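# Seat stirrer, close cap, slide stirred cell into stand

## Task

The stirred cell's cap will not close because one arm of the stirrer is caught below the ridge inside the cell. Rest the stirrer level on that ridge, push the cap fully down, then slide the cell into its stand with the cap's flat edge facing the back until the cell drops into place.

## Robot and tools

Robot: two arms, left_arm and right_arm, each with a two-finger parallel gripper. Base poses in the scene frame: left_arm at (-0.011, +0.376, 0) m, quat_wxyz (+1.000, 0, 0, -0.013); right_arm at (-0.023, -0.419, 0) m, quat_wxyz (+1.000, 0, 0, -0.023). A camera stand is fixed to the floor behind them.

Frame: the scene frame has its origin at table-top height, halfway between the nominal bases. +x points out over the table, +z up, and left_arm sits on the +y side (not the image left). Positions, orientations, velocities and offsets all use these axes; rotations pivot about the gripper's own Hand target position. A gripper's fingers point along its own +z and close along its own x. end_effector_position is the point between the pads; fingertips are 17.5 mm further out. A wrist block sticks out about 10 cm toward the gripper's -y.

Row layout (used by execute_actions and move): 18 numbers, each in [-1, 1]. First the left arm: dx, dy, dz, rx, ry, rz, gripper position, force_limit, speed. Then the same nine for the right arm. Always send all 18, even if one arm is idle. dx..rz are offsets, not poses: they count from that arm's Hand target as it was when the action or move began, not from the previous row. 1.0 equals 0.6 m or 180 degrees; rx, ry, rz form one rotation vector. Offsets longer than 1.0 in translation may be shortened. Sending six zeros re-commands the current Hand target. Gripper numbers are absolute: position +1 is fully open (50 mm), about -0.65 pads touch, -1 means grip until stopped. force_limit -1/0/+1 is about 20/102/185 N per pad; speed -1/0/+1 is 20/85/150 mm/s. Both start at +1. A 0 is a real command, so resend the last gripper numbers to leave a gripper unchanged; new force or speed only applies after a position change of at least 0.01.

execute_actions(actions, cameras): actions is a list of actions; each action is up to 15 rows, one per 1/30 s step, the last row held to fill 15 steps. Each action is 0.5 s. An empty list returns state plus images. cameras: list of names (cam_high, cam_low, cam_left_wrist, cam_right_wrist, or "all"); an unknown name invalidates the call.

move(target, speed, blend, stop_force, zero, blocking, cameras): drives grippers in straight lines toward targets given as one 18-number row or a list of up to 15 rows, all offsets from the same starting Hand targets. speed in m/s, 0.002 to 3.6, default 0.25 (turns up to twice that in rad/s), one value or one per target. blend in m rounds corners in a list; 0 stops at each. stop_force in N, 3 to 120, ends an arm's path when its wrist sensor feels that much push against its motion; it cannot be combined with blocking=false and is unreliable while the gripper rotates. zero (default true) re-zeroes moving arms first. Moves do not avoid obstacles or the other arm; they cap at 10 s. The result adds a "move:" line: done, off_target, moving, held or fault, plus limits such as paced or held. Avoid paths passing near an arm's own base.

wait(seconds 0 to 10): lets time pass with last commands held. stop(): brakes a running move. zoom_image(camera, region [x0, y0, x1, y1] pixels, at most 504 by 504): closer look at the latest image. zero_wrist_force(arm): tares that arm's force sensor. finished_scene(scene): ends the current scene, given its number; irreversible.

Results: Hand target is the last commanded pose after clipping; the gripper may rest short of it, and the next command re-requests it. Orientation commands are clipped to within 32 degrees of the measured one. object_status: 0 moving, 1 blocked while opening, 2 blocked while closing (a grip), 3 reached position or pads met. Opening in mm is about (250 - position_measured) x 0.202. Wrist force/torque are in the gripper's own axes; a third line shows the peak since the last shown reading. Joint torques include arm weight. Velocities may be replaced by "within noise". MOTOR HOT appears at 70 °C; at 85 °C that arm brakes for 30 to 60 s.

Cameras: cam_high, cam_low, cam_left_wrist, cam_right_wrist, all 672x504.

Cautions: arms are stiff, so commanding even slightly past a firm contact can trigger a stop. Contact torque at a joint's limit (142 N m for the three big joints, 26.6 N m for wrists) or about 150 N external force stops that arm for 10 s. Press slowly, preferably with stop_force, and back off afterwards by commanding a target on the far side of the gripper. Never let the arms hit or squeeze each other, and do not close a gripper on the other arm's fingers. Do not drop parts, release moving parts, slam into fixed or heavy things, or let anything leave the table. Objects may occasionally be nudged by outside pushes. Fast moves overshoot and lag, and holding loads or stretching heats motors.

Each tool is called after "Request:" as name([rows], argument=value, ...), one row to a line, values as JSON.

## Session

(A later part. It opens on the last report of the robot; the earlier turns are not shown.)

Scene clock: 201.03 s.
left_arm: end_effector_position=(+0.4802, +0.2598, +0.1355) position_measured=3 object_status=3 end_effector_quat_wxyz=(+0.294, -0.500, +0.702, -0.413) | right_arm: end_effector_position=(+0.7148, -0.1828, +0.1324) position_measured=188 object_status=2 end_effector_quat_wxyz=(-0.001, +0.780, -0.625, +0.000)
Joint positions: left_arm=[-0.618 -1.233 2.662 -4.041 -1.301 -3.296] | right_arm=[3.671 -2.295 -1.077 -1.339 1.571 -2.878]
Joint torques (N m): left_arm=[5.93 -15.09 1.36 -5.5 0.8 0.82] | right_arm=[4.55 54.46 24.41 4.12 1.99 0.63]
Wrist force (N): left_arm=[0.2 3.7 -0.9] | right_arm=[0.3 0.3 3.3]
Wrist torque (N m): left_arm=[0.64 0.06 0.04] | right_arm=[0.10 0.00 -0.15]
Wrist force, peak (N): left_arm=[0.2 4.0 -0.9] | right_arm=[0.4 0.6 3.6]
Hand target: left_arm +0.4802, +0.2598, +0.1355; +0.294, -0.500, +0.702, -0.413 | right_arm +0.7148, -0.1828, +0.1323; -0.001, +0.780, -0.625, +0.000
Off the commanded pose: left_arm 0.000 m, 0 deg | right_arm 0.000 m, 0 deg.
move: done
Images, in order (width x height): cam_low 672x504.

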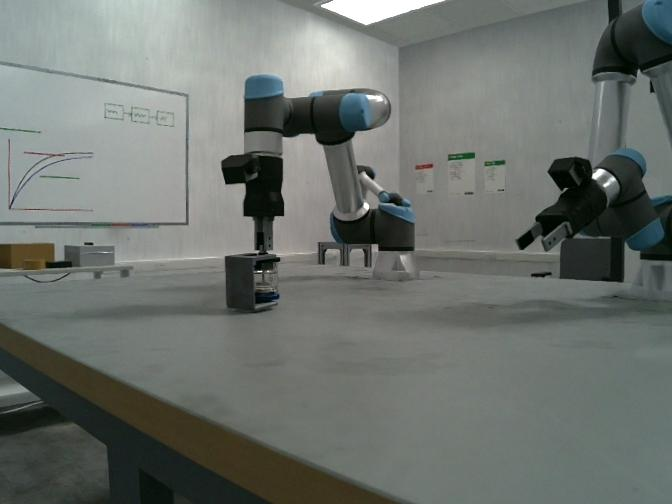

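Request:
move([
  [0,0,0,0,0,0,1,-1,-1,0,0,-0.0115,0,0,0,-1,-0.5,-1],
  [0,0,0,0,0,0,1,-1,-1,-0.3,-0.02,-0.0115,0,0,0,-1,-0.5,-1],
], speed=0.06, cameras=["cam_low","cam_right_wrist"])

Scene clock: 205.37 s.
left_arm: end_effector_position=(+0.4802, +0.2598, +0.1355) position_measured=3 object_status=3 end_effector_quat_wxyz=(+0.294, -0.500, +0.702, -0.413) | right_arm: end_effector_position=(+0.5348, -0.1947, +0.1254) position_measured=188 object_status=2 end_effector_quat_wxyz=(-0.001, +0.780, -0.625, +0.000)
Joint positions: left_arm=[-0.618 -1.233 2.662 -4.041 -1.301 -3.296] | right_arm=[3.795 -1.902 -1.717 -1.092 1.57 -2.755]
Joint torques (N m): left_arm=[5.43 -15.62 1.11 -5.42 0.81 0.84] | right_arm=[-9.51 31.74 30.6 1.63 -2.86 -1.36]
Wrist force (N): left_arm=[0.3 3.4 -0.9] | right_arm=[0.2 0.9 2.3]
Wrist torque (N m): left_arm=[0.59 0.05 0.04] | right_arm=[0.22 -0.03 -0.23]
Wrist force, peak (N): left_arm=[0.2 3.9 -0.8] | right_arm=[-0.1 -0.4 3.6]
Hand target: left_arm +0.4802, +0.2598, +0.1355; +0.294, -0.500, +0.702, -0.413 | right_arm +0.5348, -0.1948, +0.1254; -0.001, +0.780, -0.625, +0.000
Off the commanded pose: left_arm 0.000 m, 0 deg | right_arm 0.000 m, 0 deg.
move: done
Images, in order (width x height): cam_low 672x504, cam_right_wrist 672x504.

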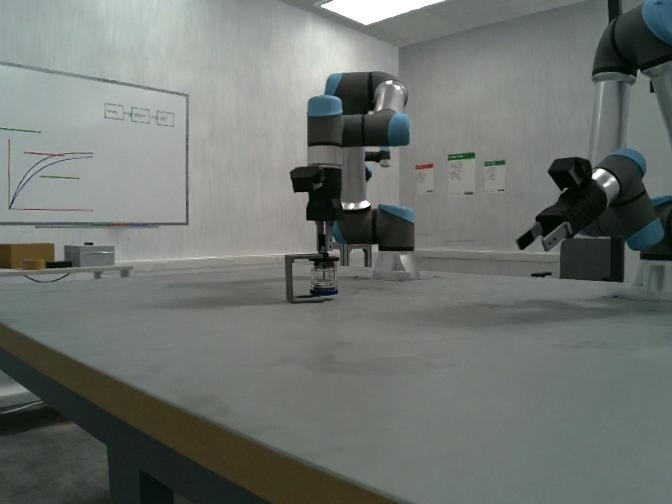

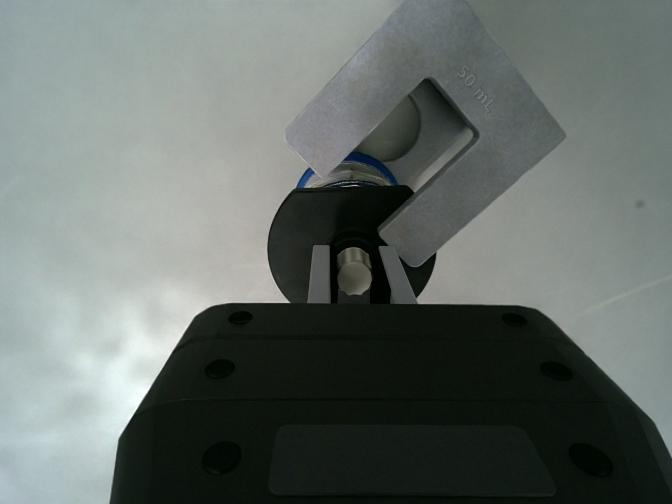

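Request:
move([
  [0,0,0,0,0,0,1,-1,-1,0,0,-0.0012,0,0,0,-1,-0.5,-1],
  [0,0,0,0,0,0,1,-1,-1,-0.074,0.037,-0.0012,0,0,0,-1,-0.5,-1],
  [0,0,0,0,0,0,1,-1,-1,-0.074,0.037,-0.0012,0,0,-0.228,-1,-0.5,-1],
], speed=0.08, cameras=["cam_low","cam_right_wrist"])

Scene clock: 212.00 s.
left_arm: end_effector_position=(+0.4802, +0.2598, +0.1355) position_measured=3 object_status=3 end_effector_quat_wxyz=(+0.294, -0.500, +0.702, -0.413) | right_arm: end_effector_position=(+0.4904, -0.1726, +0.1247) position_measured=188 object_status=2 end_effector_quat_wxyz=(+0.000, -0.512, +0.859, +0.000)
Joint positions: left_arm=[-0.618 -1.233 2.662 -4.041 -1.301 -3.296] | right_arm=[3.873 -1.834 -1.811 -1.067 1.57 -1.96]
Joint torques (N m): left_arm=[4.98 -14.92 0.57 -5.4 0.83 0.74] | right_arm=[5.49 28.18 30.88 1.66 -2.97 -1.56]
Wrist force (N): left_arm=[0.3 3.5 -0.9] | right_arm=[0.7 0.9 2.7]
Wrist torque (N m): left_arm=[0.60 0.05 0.04] | right_arm=[0.17 -0.03 -0.17]
Wrist force, peak (N): left_arm=[0.2 3.9 -1.1] | right_arm=[-0.3 2.2 2.6]
Hand target: left_arm +0.4802, +0.2598, +0.1355; +0.294, -0.500, +0.702, -0.413 | right_arm +0.4904, -0.1726, +0.1247; +0.000, -0.512, +0.859, +0.000
Off the commanded pose: left_arm 0.000 m, 0 deg | right_arm 0.000 m, 0 deg.
move: done
Images, in order (width x height): cam_low 672x504, cam_right_wrist 672x504.

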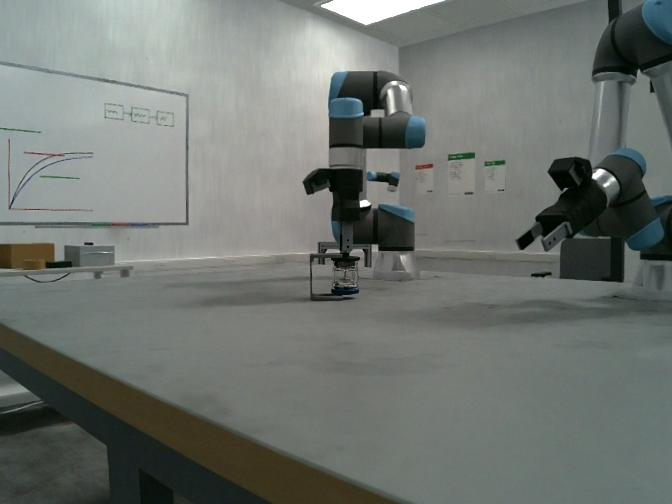

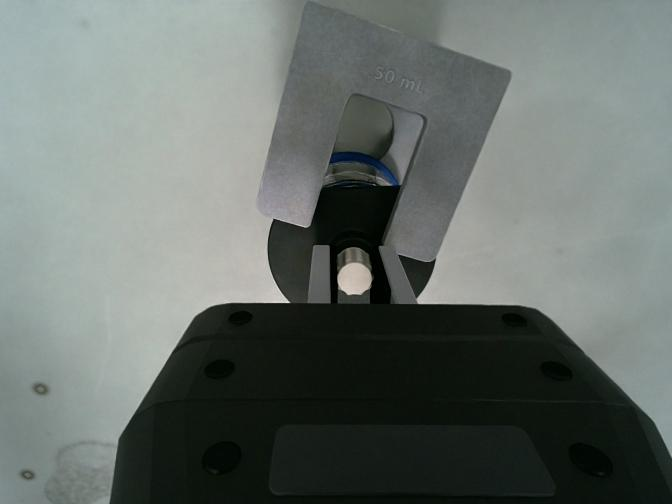

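Request:
zoom_image(camera="cam_low", region=[300, 235, 375, 310])

Scaled by 6.720 from the camera's 672x504 image, which has a finer 960x720 frame.

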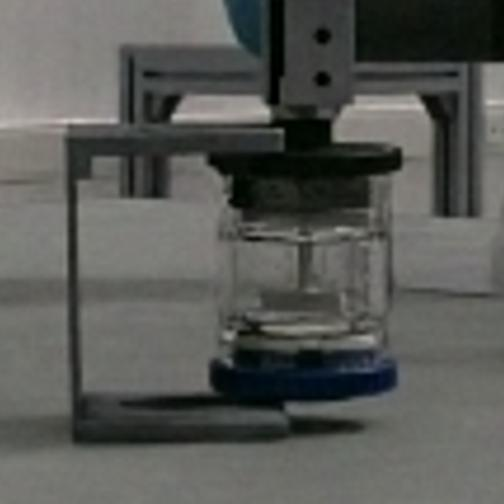

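Request:
move([
  [0,0,0,0,0,0,1,-1,-1,-0.06,0.06,0,0,0,0,-1,-0.5,-1],
  [0,0,0,0,0,0,1,-1,-1,-0.06,0.06,0.003,-0.0062,-0.0124,0,-1,-0.5,-1],
], speed=0.25, cameras=["cam_low","cam_right_wrist"])

Request:
zoom_image(camera="cam_low", region=[310, 230, 385, 305])

Scene clock: 213.87 s.
left_arm: end_effector_position=(+0.4802, +0.2598, +0.1355) position_measured=3 object_status=3 end_effector_quat_wxyz=(+0.294, -0.500, +0.702, -0.413) | right_arm: end_effector_position=(+0.4543, -0.1366, +0.1265) position_measured=188 object_status=2 end_effector_quat_wxyz=(+0.012, -0.511, +0.859, -0.019)
Joint positions: left_arm=[-0.618 -1.233 2.662 -4.041 -1.301 -3.296] | right_arm=[3.986 -1.788 -1.87 -1.041 1.528 -1.848]
Joint torques (N m): left_arm=[3.92 -14.79 0.76 -5.47 1.01 0.67] | right_arm=[-4.42 29.71 28.66 2.36 -0.04 -0.52]
Wrist force (N): left_arm=[0.4 3.6 -1.0] | right_arm=[0.8 1.3 3.4]
Wrist torque (N m): left_arm=[0.62 0.03 0.04] | right_arm=[0.16 -0.08 -0.18]
Wrist force, peak (N): left_arm=[0.3 3.9 -0.8] | right_arm=[0.1 3.0 2.9]
Hand target: left_arm +0.4802, +0.2598, +0.1355; +0.294, -0.500, +0.702, -0.413 | right_arm +0.4544, -0.1366, +0.1265; +0.012, -0.511, +0.859, -0.019
Off the commanded pose: left_arm 0.000 m, 0 deg | right_arm 0.000 m, 0 deg.
move: done
Images, in order (width x height): cam_low 672x504, cam_right_wrist 672x504.

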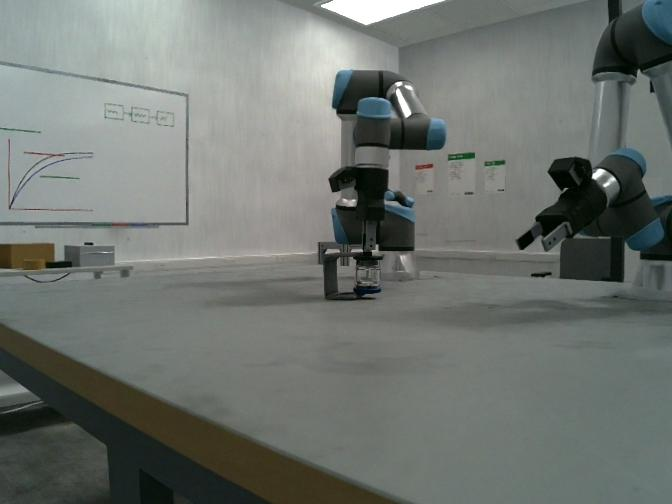

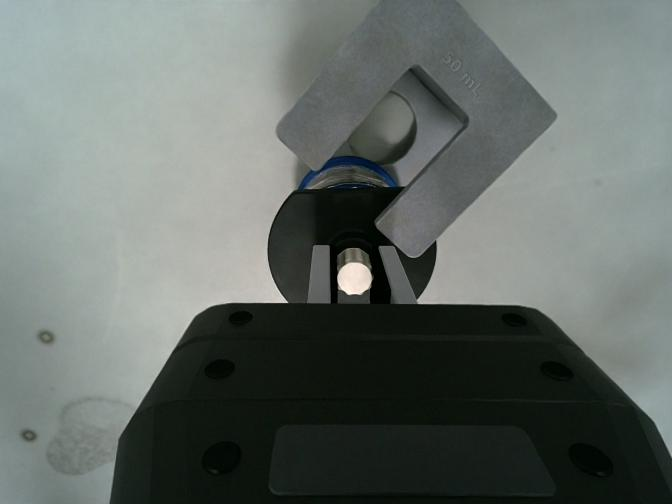

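Scaled by 6.720 from the camera's 672x504 image, which has a finer 960x720 frame.

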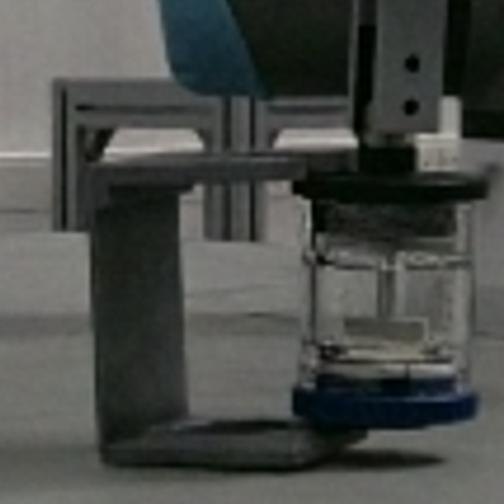

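Request:
move([
  [0,0,0,0,0,0,1,-1,-1,0,0,-0.0025,0,0,0,-1,-0.5,-1],
  [0,0,0,0,0,0,1,-1,-1,-0.02,0.06,-0.0025,0,0,0,-1,-0.5,-1],
  [0,0,0,0,0,0,1,-1,-1,-0.02,0.06,0.2,0,0,0,-1,-0.5,-1],
], speed=[0.05,0.3,0.05], blocking=false)

Request:
wait(seconds=1.3, cameras=["cam_right_wrist","cam_low"])

Request:
stop()

Scene clock: 214.73 s.
left_arm: end_effector_position=(+0.4802, +0.2598, +0.1355) position_measured=3 object_status=3 end_effector_quat_wxyz=(+0.294, -0.500, +0.702, -0.413) | right_arm: end_effector_position=(+0.4544, -0.1366, +0.1250) position_measured=188 object_status=2 end_effector_quat_wxyz=(+0.012, -0.511, +0.859, -0.019)
Joint positions: left_arm=[-0.618 -1.233 2.662 -4.041 -1.301 -3.296] | right_arm=[3.986 -1.79 -1.872 -1.037 1.528 -1.848]
Joint torques (N m): left_arm=[5.18 -15.82 1.78 -5.38 1 0.66] | right_arm=[-7.42 26.27 17.35 5.18 -2.53 0.57]
Wrist force (N): left_arm=[0.1 3.6 -0.9] | right_arm=[0.7 1.5 3.0]
Wrist torque (N m): left_arm=[0.61 0.07 0.04] | right_arm=[0.22 -0.04 -0.18]
Wrist force, peak (N): left_arm=[0.2 3.9 -0.9] | right_arm=[0.5 1.4 3.5]
Hand target: left_arm +0.4802, +0.2598, +0.1355; +0.294, -0.500, +0.702, -0.413 | right_arm +0.4544, -0.1366, +0.1250; +0.012, -0.511, +0.859, -0.019
Tool commands: left_gripper/position=+1.0 left_gripper/force_limit=-1.0 left_gripper/speed=-1.0 right_gripper/position=-1.0 right_gripper/force_limit=-0.5 right_gripper/speed=-1.0
Off the commanded pose: left_arm 0.000 m, 0 deg | right_arm 0.127 m, 0 deg.
move: running; path passed 1 of 3 targets

Scene clock: 216.03 s.
left_arm: end_effector_position=(+0.4802, +0.2598, +0.1355) position_measured=3 object_status=3 end_effector_quat_wxyz=(+0.294, -0.500, +0.702, -0.413) | right_arm: end_effector_position=(+0.4424, -0.1006, +0.1580) position_measured=188 object_status=2 end_effector_quat_wxyz=(+0.012, -0.511, +0.859, -0.019) end_effector_velocity=(+0.001, -0.001, +0.050) end_effector_angular_velocity=(+0.000, -0.001, +0.001)
Joint positions: left_arm=[-0.618 -1.233 2.662 -4.041 -1.301 -3.296] | right_arm=[4.048 -1.775 -1.795 -1.131 1.527 -1.786]
Joint velocities: left_arm=[within noise] | right_arm=[-0.001 0.05 0.077 -0.127 -0.001 -0.002]
Joint torques (N m): left_arm=[4.02 -15.54 1.63 -5.43 1.23 0.79] | right_arm=[4.37 39.62 32.28 1.09 1.96 0.9]
Wrist force (N): left_arm=[0.1 3.6 -0.9] | right_arm=[0.3 1.3 3.1]
Wrist torque (N m): left_arm=[0.62 0.08 0.03] | right_arm=[0.17 -0.04 -0.17]
Wrist force, peak (N): left_arm=[0.3 3.8 -0.9] | right_arm=[-2.1 4.6 3.0]
Hand target: left_arm +0.4802, +0.2598, +0.1355; +0.294, -0.500, +0.702, -0.413 | right_arm +0.4424, -0.1006, +0.1609; +0.012, -0.511, +0.859, -0.019
Tool commands: left_gripper/position=+1.0 left_gripper/force_limit=-1.0 left_gripper/speed=-1.0 right_gripper/position=-1.0 right_gripper/force_limit=-0.5 right_gripper/speed=-1.0
Off the commanded pose: left_arm 0.000 m, 0 deg | right_arm 0.088 m, 0 deg.
earlier move: running; path passed 2 of 3 targets
wait: 1.30 s; no rest
Images, in order (width x height): cam_low 672x504, cam_right_wrist 672x504.

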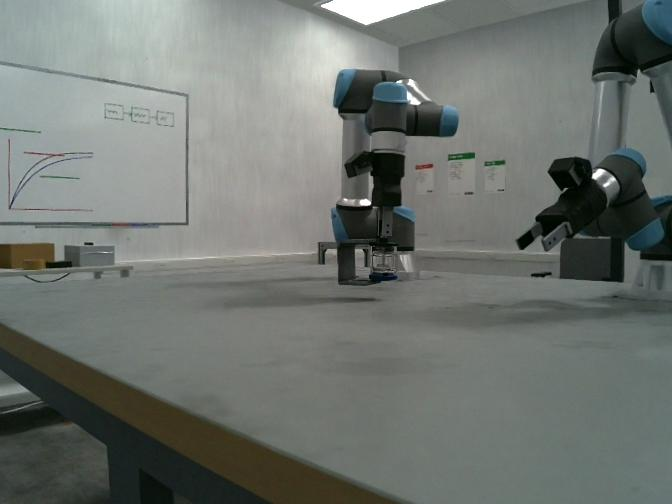

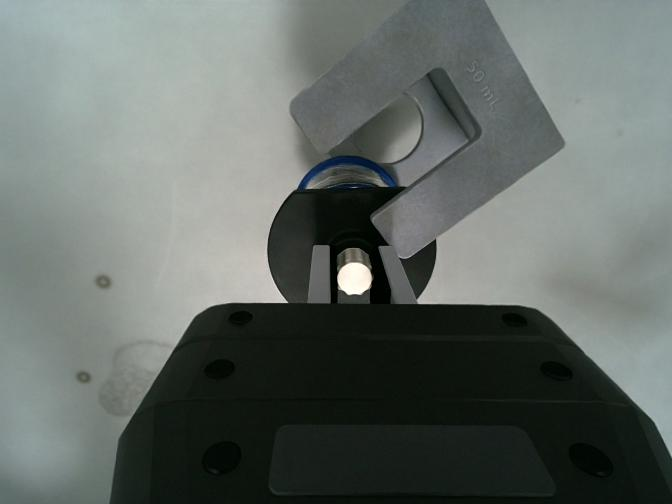

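Scene clock: 216.30 s.
left_arm: end_effector_position=(+0.4802, +0.2598, +0.1355) position_measured=3 object_status=3 end_effector_quat_wxyz=(+0.294, -0.500, +0.702, -0.413) | right_arm: end_effector_position=(+0.4424, -0.1006, +0.1618) position_measured=188 object_status=2 end_effector_quat_wxyz=(+0.012, -0.511, +0.859, -0.019) end_effector_velocity=(+0.000, +0.001, -0.003) end_effector_angular_velocity=(+0.002, -0.001, +0.000)
Joint positions: left_arm=[-0.618 -1.233 2.662 -4.041 -1.301 -3.296] | right_arm=[4.048 -1.771 -1.789 -1.141 1.527 -1.786]
Joint velocities: left_arm=[within noise] | right_arm=[0.001 -0.003 -0.004 0.009 0.001 0]
Joint torques (N m): left_arm=[4.67 -15.01 1.22 -5.38 1.19 0.86] | right_arm=[4.68 25.88 18.33 5.37 2.35 0.89]
Wrist force (N): left_arm=[-0.1 3.8 -1.0] | right_arm=[0.4 1.4 3.4]
Wrist torque (N m): left_arm=[0.64 0.12 0.03] | right_arm=[0.17 -0.05 -0.17]
Wrist force, peak (N): left_arm=[-0.1 3.8 -1.0] | right_arm=[0.4 1.4 3.4]
Hand target: left_arm +0.4802, +0.2598, +0.1355; +0.294, -0.500, +0.702, -0.413 | right_arm +0.4424, -0.1006, +0.1617; +0.012, -0.511, +0.859, -0.019 (not the last commanded pose)
Tool commands: left_gripper/position=+1.0 left_gripper/force_limit=-1.0 left_gripper/speed=-1.0 right_gripper/position=-1.0 right_gripper/force_limit=-0.5 right_gripper/speed=-1.0
Off the commanded pose: left_arm 0.000 m, 0 deg | right_arm 0.085 m, 0 deg.
earlier move: stopped; path passed 2 of 3 targets

Request:
zoom_image(camera="cam_low", region=[325, 225, 405, 300])

Request:
zoom_image(camera="cam_right_wrist", region=[260, 130, 460, 310])

Scaled by 6.300 from the camera's 672x504 image, which has a finer 960x720 frame.
This view is cut from an older image: the scene may have changed since it was taken.

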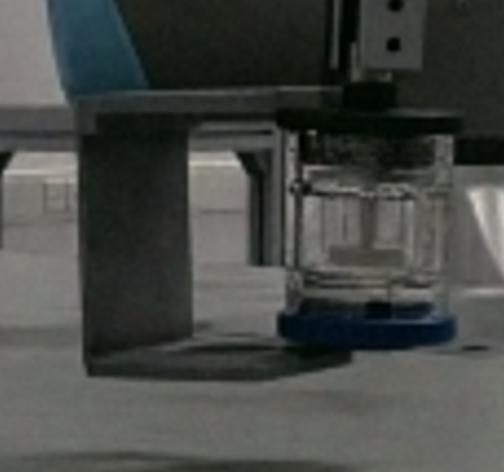

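Scaled by 2.520 from the camera's 672x504 image, which has a finer 960x720 frame.
This view is cut from an older image: the scene may have changed since it was taken.

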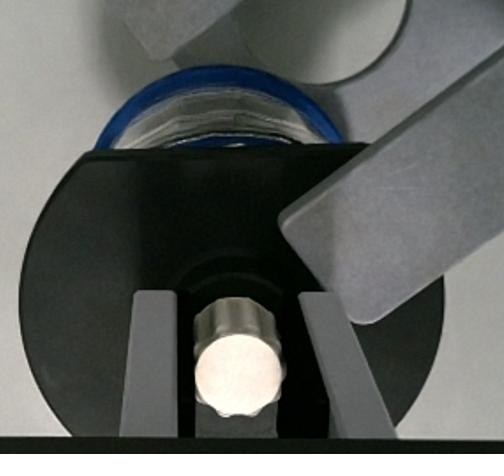

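Request:
move([
  [0,0,0,0,0,0,1,-1,-1,0.04,-0.03,0.0,0,0,0.45,-1,-0.5,-1],
], speed=0.25)

Request:
move([
  [0,0,0,0,0,0,1,-1,-1,0.04,0,0.0,0,0,0.46,-1,-0.5,-1],
  [0,0,0,0,0,0,1,-1,-1,0.04,0,-0.06,0,0,0.46,-1,-0.5,-1],
], speed=[0.25,0.04], cameras=["cam_right_wrist","cam_low","cam_high"])

Request:
zoom_image(camera="cam_low", region=[310, 215, 430, 315])

Scene clock: 221.00 s.
left_arm: end_effector_position=(+0.4802, +0.2598, +0.1355) position_measured=3 object_status=3 end_effector_quat_wxyz=(+0.294, -0.500, +0.702, -0.413) | right_arm: end_effector_position=(+0.4664, -0.1186, +0.1617) position_measured=188 object_status=2 end_effector_quat_wxyz=(-0.021, +0.947, -0.321, +0.006) end_effector_velocity=(+0.000, +0.001, +0.000) end_effector_angular_velocity=(+0.000, -0.001, +0.006)
Joint positions: left_arm=[-0.618 -1.233 2.662 -4.041 -1.301 -3.296] | right_arm=[3.97 -1.787 -1.779 -1.102 1.579 -3.277]
Joint velocities: left_arm=[within noise] | right_arm=[0.002 0 0.001 0 -0.001 -0.005]
Joint torques (N m): left_arm=[4.11 -15.13 0.93 -5.44 1.16 0.62] | right_arm=[4.73 36.31 21.23 3.19 -0.75 -0.94]
Wrist force (N): left_arm=[0.2 3.4 -0.9] | right_arm=[0.5 1.1 3.2]
Wrist torque (N m): left_arm=[0.59 0.06 0.04] | right_arm=[0.15 -0.06 -0.24]
Wrist force, peak (N): left_arm=[0.2 3.8 -1.1] | right_arm=[0.5 1.4 3.7]
Hand target: left_arm +0.4802, +0.2598, +0.1355; +0.294, -0.500, +0.702, -0.413 | right_arm +0.4664, -0.1186, +0.1617; -0.021, +0.947, -0.321, +0.006
Off the commanded pose: left_arm 0.000 m, 0 deg | right_arm 0.000 m, 0 deg.
move: done

Scene clock: 225.30 s.
left_arm: end_effector_position=(+0.4802, +0.2598, +0.1355) position_measured=3 object_status=3 end_effector_quat_wxyz=(+0.294, -0.500, +0.702, -0.413) | right_arm: end_effector_position=(+0.4903, -0.1186, +0.1256) position_measured=188 object_status=2 end_effector_quat_wxyz=(-0.020, +0.923, +0.385, -0.009) end_effector_velocity=(+0.000, -0.001, +0.001) end_effector_angular_velocity=(-0.001, +0.001, -0.001)
Joint positions: left_arm=[-0.618 -1.233 2.662 -4.041 -1.301 -3.296] | right_arm=[3.924 -1.896 -1.724 -1.097 1.615 -4.768]
Joint velocities: left_arm=[within noise] | right_arm=[-0.002 0.002 0.001 -0.005 0 -0.001]
Joint torques (N m): left_arm=[4 -15.51 1.03 -5.36 1.28 0.61] | right_arm=[4.63 43.28 30 1.49 2.54 -0.76]
Wrist force (N): left_arm=[0.2 3.6 -0.8] | right_arm=[0.4 1.0 3.2]
Wrist torque (N m): left_arm=[0.63 0.06 0.04] | right_arm=[0.15 -0.06 -0.30]
Wrist force, peak (N): left_arm=[0.2 3.8 -1.0] | right_arm=[0.6 1.2 4.1]
Hand target: left_arm +0.4802, +0.2598, +0.1355; +0.294, -0.500, +0.702, -0.413 | right_arm +0.4904, -0.1186, +0.1257; -0.020, +0.923, +0.385, -0.009
Off the commanded pose: left_arm 0.000 m, 0 deg | right_arm 0.000 m, 0 deg.
move: done
Images, in order (width x height): cam_high 672x504, cam_low 672x504, cam_right_wrist 672x504.

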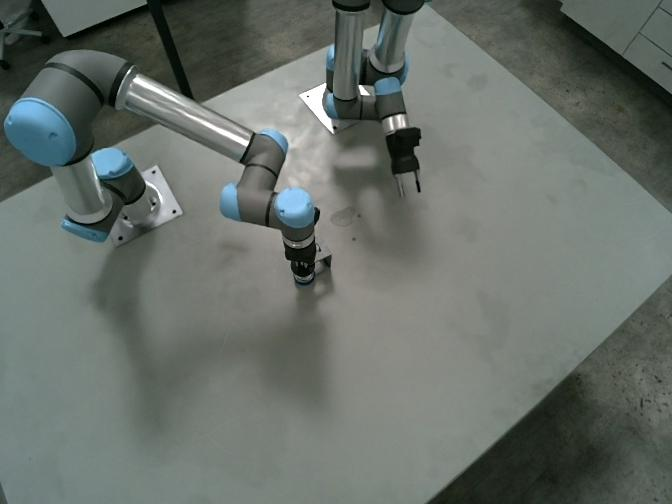

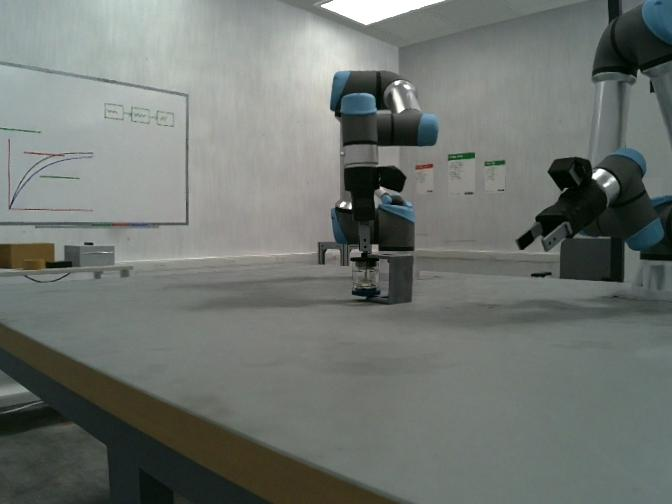

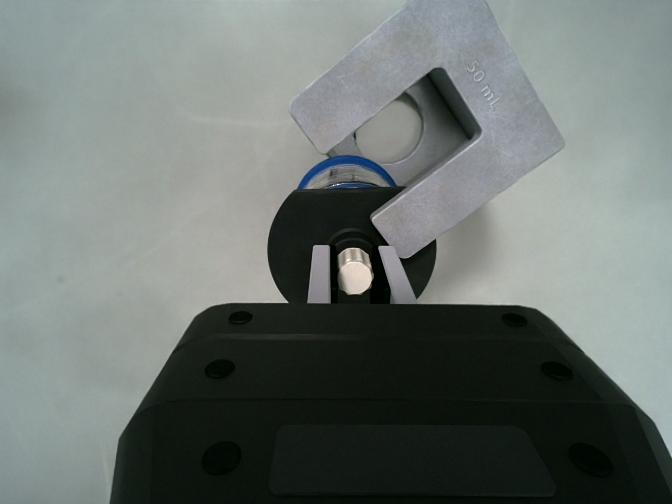

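Scaled by 4.200 from the camera's 672x504 image, which has a finer 960x720 frame.

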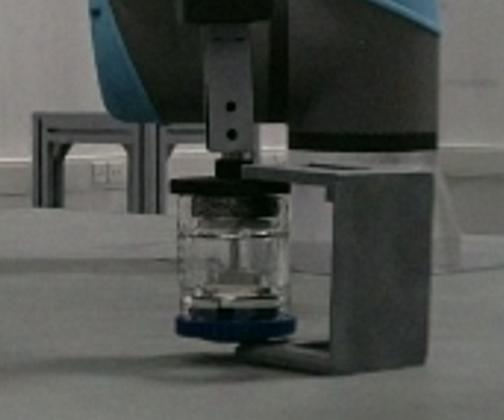

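Request:
move([
  [-0.2,-0.2667,0,0,0,0.106,1,-1,-1,0,0,0,0,0,0,-1,-0.5,-1],
  [-0.2,-0.495,-0.108,0,0,0.106,1,-1,-1,0,0,0,0,0,0,-1,-0.5,-1],
], speed=0.2, cameras=["cam_left_wrist","cam_low","cam_high"])

Scene clock: 228.50 s.
left_arm: end_effector_position=(+0.3602, -0.0371, +0.0708) position_measured=3 object_status=3 end_effector_quat_wxyz=(-0.358, +0.609, -0.610, +0.359) | right_arm: end_effector_position=(+0.4904, -0.1186, +0.1257) position_measured=188 object_status=2 end_effector_quat_wxyz=(-0.020, +0.923, +0.385, -0.009)
Joint positions: left_arm=[-1.517 -1.169 2.346 -2.799 -0.508 -4.653] | right_arm=[3.924 -1.896 -1.724 -1.097 1.615 -4.768]
Joint torques (N m): left_arm=[8.86 -22.92 -16.18 -1.33 3.35 -1.41] | right_arm=[4.86 43.61 30.99 3.37 0.19 0.73]
Wrist force (N): left_arm=[0.1 3.8 -0.8] | right_arm=[0.5 1.2 3.2]
Wrist torque (N m): left_arm=[0.66 0.09 -0.10] | right_arm=[0.17 -0.07 -0.30]
Wrist force, peak (N): left_arm=[2.5 5.3 0.2] | right_arm=[0.7 1.3 3.5]
Hand target: left_arm +0.3602, -0.0372, +0.0707; -0.358, +0.609, -0.610, +0.359 | right_arm +0.4904, -0.1186, +0.1257; -0.020, +0.923, +0.385, -0.009
Off the commanded pose: left_arm 0.000 m, 0 deg | right_arm 0.000 m, 0 deg.
move: done
Images, in order (width x height): cam_high 672x504, cam_low 672x504, cam_left_wrist 672x504.

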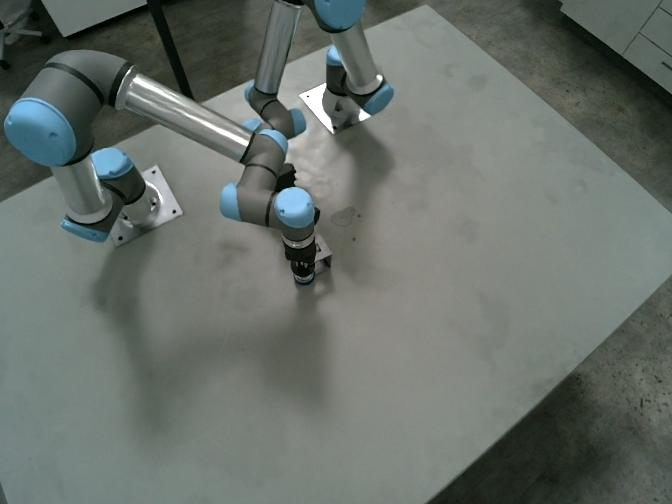

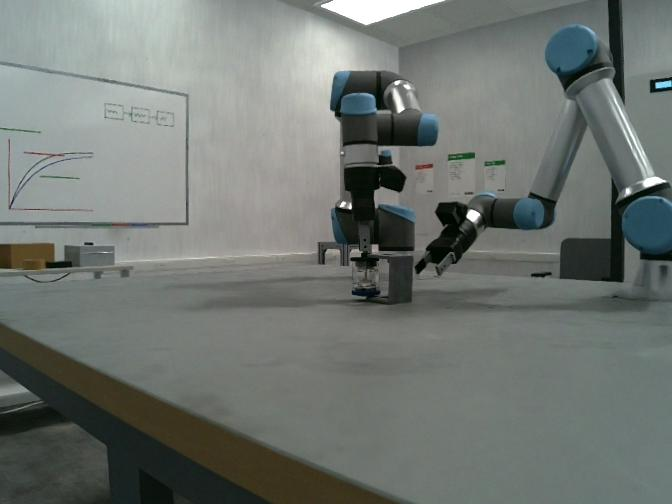

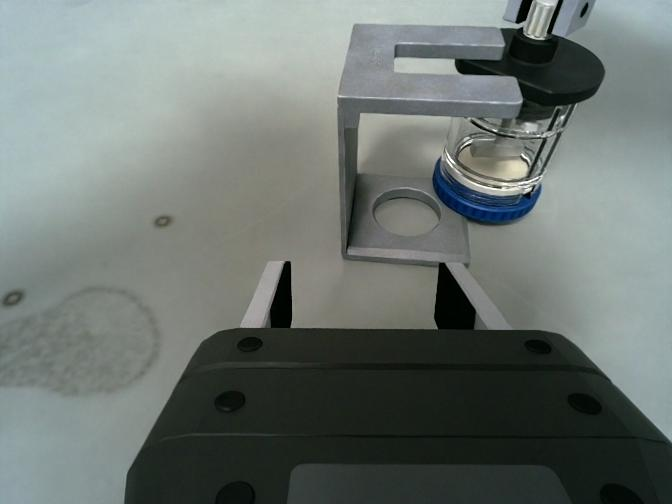

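Request:
move(target=[0.13,0.009,-0.018,0,0,0,1,-1,-1,0,0,0,0,0,0,-1,-0.5,-1], speed=0.1, cameras=["cam_left_wrist"])

Scene clock: 230.30 s.
left_arm: end_effector_position=(+0.4382, -0.0318, +0.0599) position_measured=3 object_status=3 end_effector_quat_wxyz=(-0.358, +0.609, -0.610, +0.359) | right_arm: end_effector_position=(+0.4904, -0.1186, +0.1257) position_measured=188 object_status=2 end_effector_quat_wxyz=(-0.020, +0.923, +0.385, -0.009)
Joint positions: left_arm=[-1.335 -1.01 2.256 -3.176 -0.546 -4.298] | right_arm=[3.924 -1.896 -1.724 -1.097 1.615 -4.768]
Joint torques (N m): left_arm=[-0.19 -43.95 -0.19 -2.63 3.92 1.12] | right_arm=[4.06 43.42 30.74 4.19 -1.32 0.83]
Wrist force (N): left_arm=[0.2 3.9 -0.5] | right_arm=[0.6 1.0 3.3]
Wrist torque (N m): left_arm=[0.65 0.09 0.04] | right_arm=[0.14 -0.09 -0.30]
Wrist force, peak (N): left_arm=[-0.1 4.7 -1.6] | right_arm=[0.5 1.3 3.4]
Hand target: left_arm +0.4382, -0.0318, +0.0599; -0.358, +0.609, -0.610, +0.359 | right_arm +0.4904, -0.1186, +0.1257; -0.020, +0.923, +0.385, -0.009
Off the commanded pose: left_arm 0.000 m, 0 deg | right_arm 0.000 m, 0 deg.
move: done
Images, in order (width x height): cam_left_wrist 672x504.

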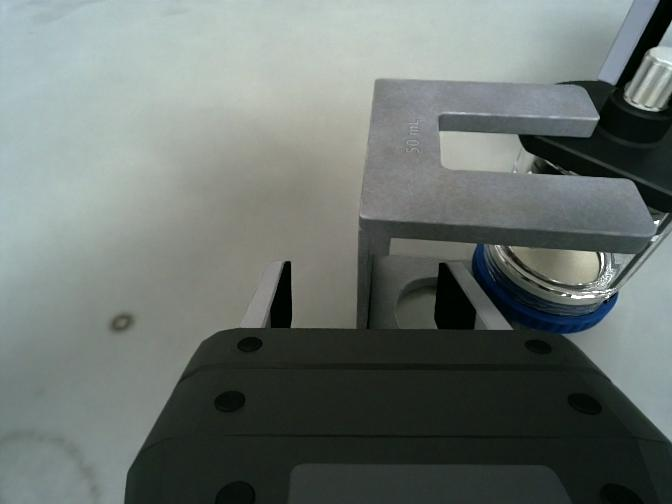

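Request:
move(target=[0.006,0,0,0,0,0,-1,-1,-1,0,0,0,0,0,0,-1,-0.5,-1], cameras=["cam_left_wrist","cam_low"])

Scene clock: 233.07 s.
left_arm: end_effector_position=(+0.4418, -0.0318, +0.0599) position_measured=236 object_status=2 end_effector_quat_wxyz=(-0.358, +0.609, -0.610, +0.359) | right_arm: end_effector_position=(+0.4904, -0.1186, +0.1257) position_measured=188 object_status=2 end_effector_quat_wxyz=(-0.020, +0.923, +0.385, -0.009)
Joint positions: left_arm=[-1.327 -1.005 2.249 -3.187 -0.549 -4.284] | right_arm=[3.924 -1.896 -1.724 -1.097 1.615 -4.768]
Joint torques (N m): left_arm=[-8.27 -45.57 -0.93 -1.33 1.93 -1.48] | right_arm=[4.33 43.09 30.28 4.82 -2.12 0.87]
Wrist force (N): left_arm=[0.4 0.3 -2.6] | right_arm=[0.9 1.6 6.3]
Wrist torque (N m): left_arm=[0.68 0.18 -0.23] | right_arm=[0.16 -0.10 -0.28]
Wrist force, peak (N): left_arm=[0.3 3.9 -1.7] | right_arm=[0.9 1.6 6.3]
Hand target: left_arm +0.4418, -0.0318, +0.0599; -0.358, +0.609, -0.610, +0.359 | right_arm +0.4904, -0.1186, +0.1257; -0.020, +0.923, +0.385, -0.009
Off the commanded pose: left_arm 0.000 m, 0 deg | right_arm 0.000 m, 0 deg.
move: done
Images, in order (width x height): cam_low 672x504, cam_left_wrist 672x504.

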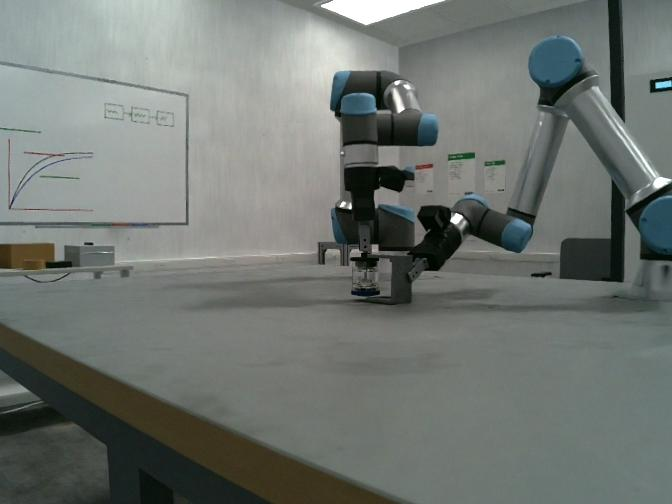

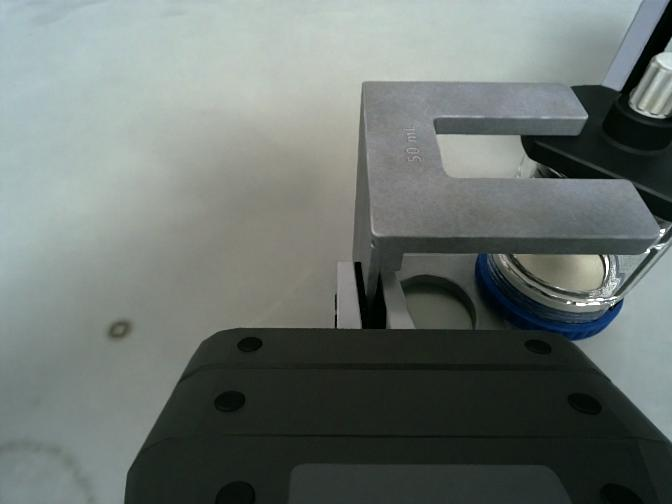

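Request:
move([
  [0,0,0,0,0,0,-1,-1,-1,0,-0.002,-0.001,0,0,0,-1,-0.5,-1],
  [0,0,0,0,0,0,-1,-1,-1,0,-0.08,-0.001,0,0,0,-1,-0.5,-1],
  [0,0,0,0,0,0,-1,-1,-1,0,-0.08,0,0,0,-0.261,-1,-0.5,-1],
], speed=0.08, cameras=["cam_right_wrist","cam_left_wrist","cam_low"])

Request:
zoom_image(camera="cam_low", region=[310, 225, 430, 315])

Scene clock: 240.10 s.
left_arm: end_effector_position=(+0.4418, -0.0318, +0.0599) position_measured=236 object_status=2 end_effector_quat_wxyz=(-0.358, +0.609, -0.610, +0.359) | right_arm: end_effector_position=(+0.4904, -0.1666, +0.1257) position_measured=188 object_status=2 end_effector_quat_wxyz=(-0.022, +1.000, -0.014, +0.000) end_effector_velocity=(+0.000, +0.000, +0.001) end_effector_angular_velocity=(+0.001, -0.001, +0.007)
Joint positions: left_arm=[-1.327 -1.005 2.249 -3.187 -0.549 -4.284] | right_arm=[3.864 -1.832 -1.82 -1.033 1.606 -4.007]
Joint velocities: left_arm=[within noise] | right_arm=[0 0.001 0 0 0.001 -0.007]
Joint torques (N m): left_arm=[-2.39 -27.65 -0.62 -1.13 2.64 1.93] | right_arm=[5.69 37.47 21.91 3.8 -2.31 -1.57]
Wrist force (N): left_arm=[-0.2 -0.1 -2.5] | right_arm=[0.6 0.9 2.3]
Wrist torque (N m): left_arm=[0.56 0.22 -0.22] | right_arm=[0.21 -0.03 -0.16]
Wrist force, peak (N): left_arm=[0.1 0.5 -3.1] | right_arm=[0.9 1.6 6.2]
Hand target: left_arm +0.4418, -0.0318, +0.0599; -0.358, +0.609, -0.610, +0.359 | right_arm +0.4904, -0.1666, +0.1257; -0.022, +1.000, -0.014, +0.000
Off the commanded pose: left_arm 0.000 m, 0 deg | right_arm 0.000 m, 0 deg.
move: done
Images, in order (width x height): cam_low 672x504, cam_left_wrist 672x504, cam_right_wrist 672x504.

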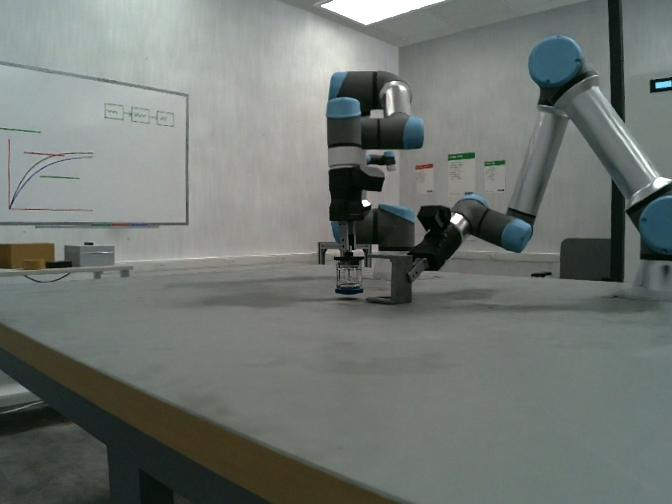

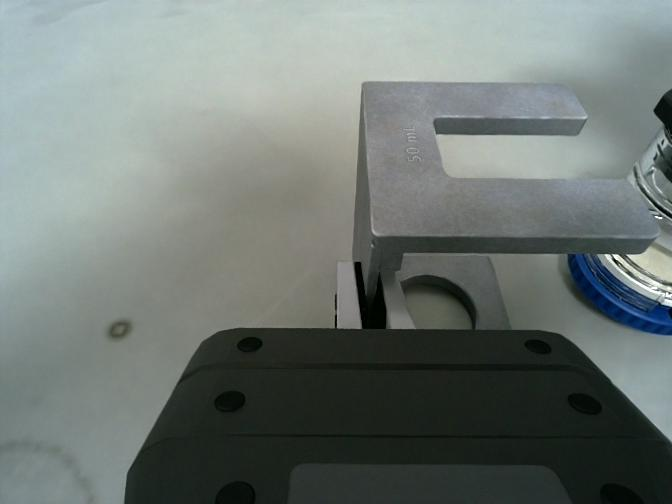

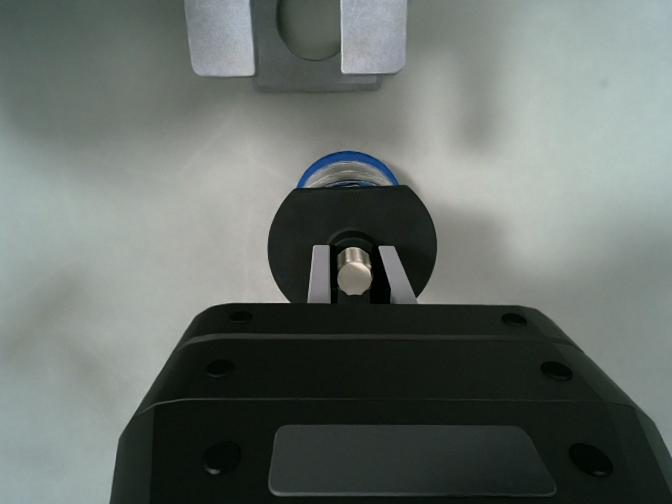

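Scaled by 4.200 from the camera's 672x504 image, which has a finer 960x720 frame.

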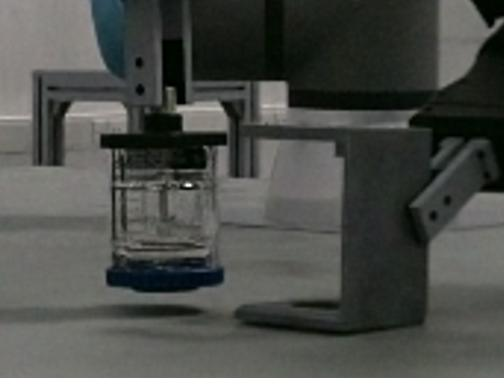

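Request:
move(target=[0,0,0,0,0,0,-1,-1,-1,-0.038,0,-0.02,0,0,0,-1,-0.5,-1], speed=0.03, stop_force=6)

Request:
move([
  [0,0,0,0,0,0,-1,-1,-1,0,0,0,0,0,0,-0.2,-0.5,-1],
  [0,0,0,0,0,0,-1,-1,-1,0,0,0,-0.0139,0,0,-0.2,-0.5,-1],
  [0,0,0,0,0,0,-1,-1,-1,0,0,0,-0.0139,0,0,-1,-0.5,-1],
], cameras=["cam_right_wrist","cam_low"])

Scene clock: 242.27 s.
left_arm: end_effector_position=(+0.4418, -0.0318, +0.0599) position_measured=236 object_status=2 end_effector_quat_wxyz=(-0.358, +0.609, -0.610, +0.359) | right_arm: end_effector_position=(+0.4709, -0.1666, +0.1155) position_measured=188 object_status=2 end_effector_quat_wxyz=(-0.022, +1.000, -0.014, -0.001)
Joint positions: left_arm=[-1.327 -1.005 2.249 -3.187 -0.549 -4.284] | right_arm=[3.887 -1.806 -1.883 -0.994 1.605 -3.985]
Joint torques (N m): left_arm=[-1.17 -27.22 -1.56 -1.11 2.62 1.87] | right_arm=[-10.2 34.99 14.71 4.4 -1.25 0.44]
Wrist force (N): left_arm=[-0.2 -0.1 -2.2] | right_arm=[0.7 0.0 -2.8]
Wrist torque (N m): left_arm=[0.56 0.22 -0.22] | right_arm=[0.21 -0.01 -0.15]
Wrist force, peak (N): left_arm=[0.3 -0.2 -2.3] | right_arm=[3.2 -2.8 -20.0]
Hand target: left_arm +0.4418, -0.0318, +0.0599; -0.358, +0.609, -0.610, +0.359 | right_arm +0.4709, -0.1666, +0.1155; -0.022, +1.000, -0.014, -0.001 (not the last commanded pose)
Off the commanded pose: left_arm 0.000 m, 0 deg | right_arm 0.004 m, 0 deg.
move: contact (right_arm)

Scene clock: 243.97 s.
left_arm: end_effector_position=(+0.4418, -0.0318, +0.0599) position_measured=236 object_status=2 end_effector_quat_wxyz=(-0.358, +0.609, -0.610, +0.359) | right_arm: end_effector_position=(+0.4709, -0.1666, +0.1155) position_measured=188 object_status=2 end_effector_quat_wxyz=(-0.001, +1.000, -0.014, +0.000)
Joint positions: left_arm=[-1.327 -1.005 2.249 -3.187 -0.549 -4.284] | right_arm=[3.903 -1.813 -1.865 -1.034 1.572 -3.969]
Joint torques (N m): left_arm=[-0.23 -26.57 -1.26 -1.11 2.82 1.82] | right_arm=[-6.7 32.78 11.09 3.09 2.61 -0.9]
Wrist force (N): left_arm=[0.1 -0.1 -2.1] | right_arm=[1.5 -1.1 -9.3]
Wrist torque (N m): left_arm=[0.56 0.17 -0.22] | right_arm=[0.30 0.05 -0.22]
Wrist force, peak (N): left_arm=[0.2 0.0 -2.5] | right_arm=[1.5 -1.3 -9.5]
Hand target: left_arm +0.4418, -0.0318, +0.0599; -0.358, +0.609, -0.610, +0.359 | right_arm +0.4709, -0.1666, +0.1155; -0.001, +1.000, -0.014, +0.000
Off the commanded pose: left_arm 0.000 m, 0 deg | right_arm 0.000 m, 0 deg.
move: done
Images, in order (width x height): cam_low 672x504, cam_right_wrist 672x504.

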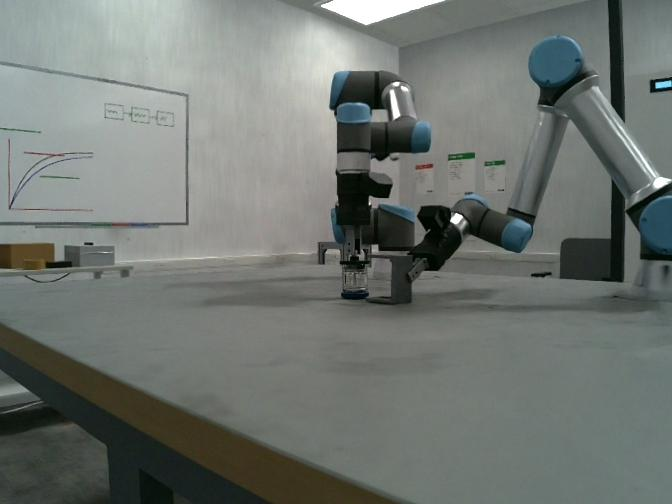

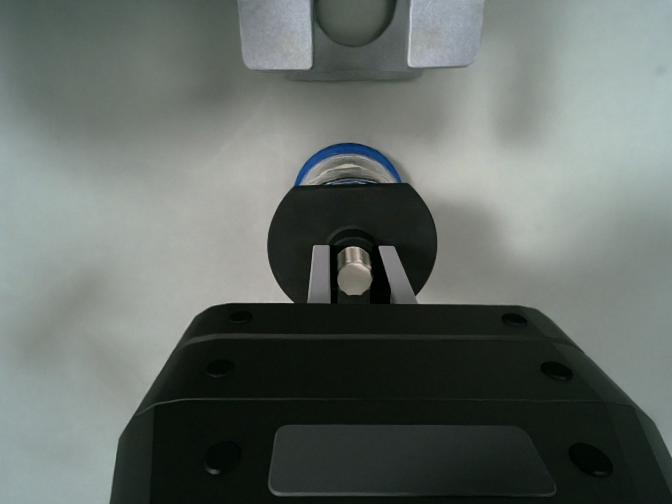

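Request:
move([
  [0,0,0,0,0,0,-1,-1,-1,0.005,0,0.0087,0,0,0.007,-1,-0.5,-1],
  [0,0,0,0,0,0,-1,-1,-1,0.003,0.07,0.0087,0,0,0.007,-1,-0.5,-1],
], speed=0.06, cameras=["cam_right_wrist","cam_low"])

Request:
zoom_image(camera="cam_low", region=[325, 240, 415, 315])

Scene clock: 246.07 s.
left_arm: end_effector_position=(+0.4418, -0.0318, +0.0599) position_measured=236 object_status=2 end_effector_quat_wxyz=(-0.358, +0.609, -0.610, +0.359) | right_arm: end_effector_position=(+0.4727, -0.1244, +0.1207) position_measured=188 object_status=2 end_effector_quat_wxyz=(+0.000, +1.000, -0.003, +0.000) end_effector_velocity=(-0.001, -0.003, -0.001) end_effector_angular_velocity=(-0.001, +0.004, +0.000)
Joint positions: left_arm=[-1.327 -1.005 2.249 -3.187 -0.549 -4.284] | right_arm=[3.957 -1.855 -1.795 -1.063 1.572 -3.937]
Joint velocities: left_arm=[within noise] | right_arm=[-0.003 0.002 -0.005 0 0.002 -0.004]
Joint torques (N m): left_arm=[1.55 -29.12 -1.72 -1.22 2.23 1.82] | right_arm=[-11.06 41.05 17.53 3.56 1.49 -1.66]
Wrist force (N): left_arm=[-0.3 1.4 -2.6] | right_arm=[0.8 0.8 1.9]
Wrist torque (N m): left_arm=[0.52 0.21 -0.19] | right_arm=[0.25 -0.06 -0.23]
Wrist force, peak (N): left_arm=[-3.8 -0.8 0.1] | right_arm=[0.4 5.3 -10.9]
Hand target: left_arm +0.4418, -0.0318, +0.0599; -0.358, +0.609, -0.610, +0.359 | right_arm +0.4727, -0.1246, +0.1207; -0.001, +1.000, -0.003, +0.000
Off the commanded pose: left_arm 0.000 m, 0 deg | right_arm 0.000 m, 0 deg.
move: done
Images, in order (width x height): cam_low 672x504, cam_right_wrist 672x504.

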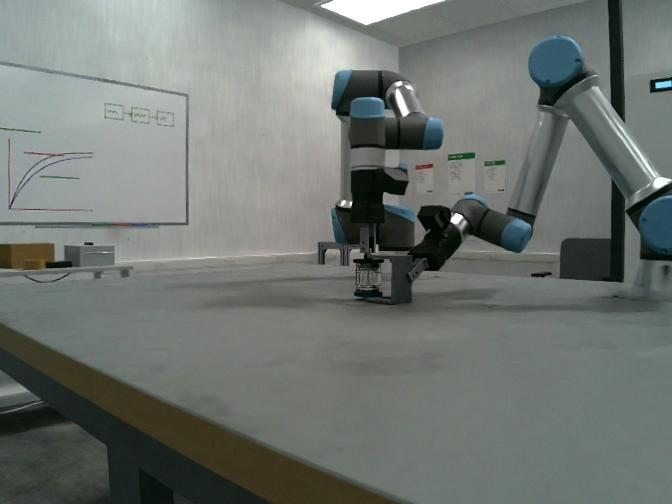

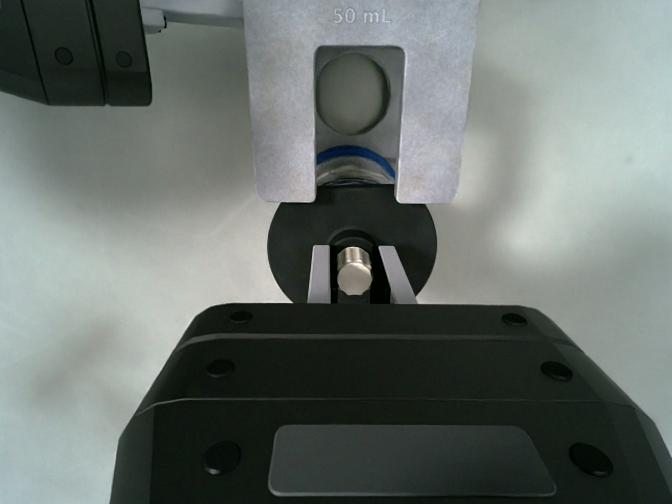

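Scaled by 5.600 from the camera's 672x504 image, which has a finer 960x720 frame.

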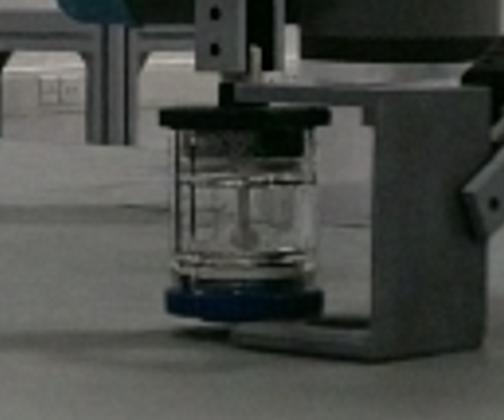

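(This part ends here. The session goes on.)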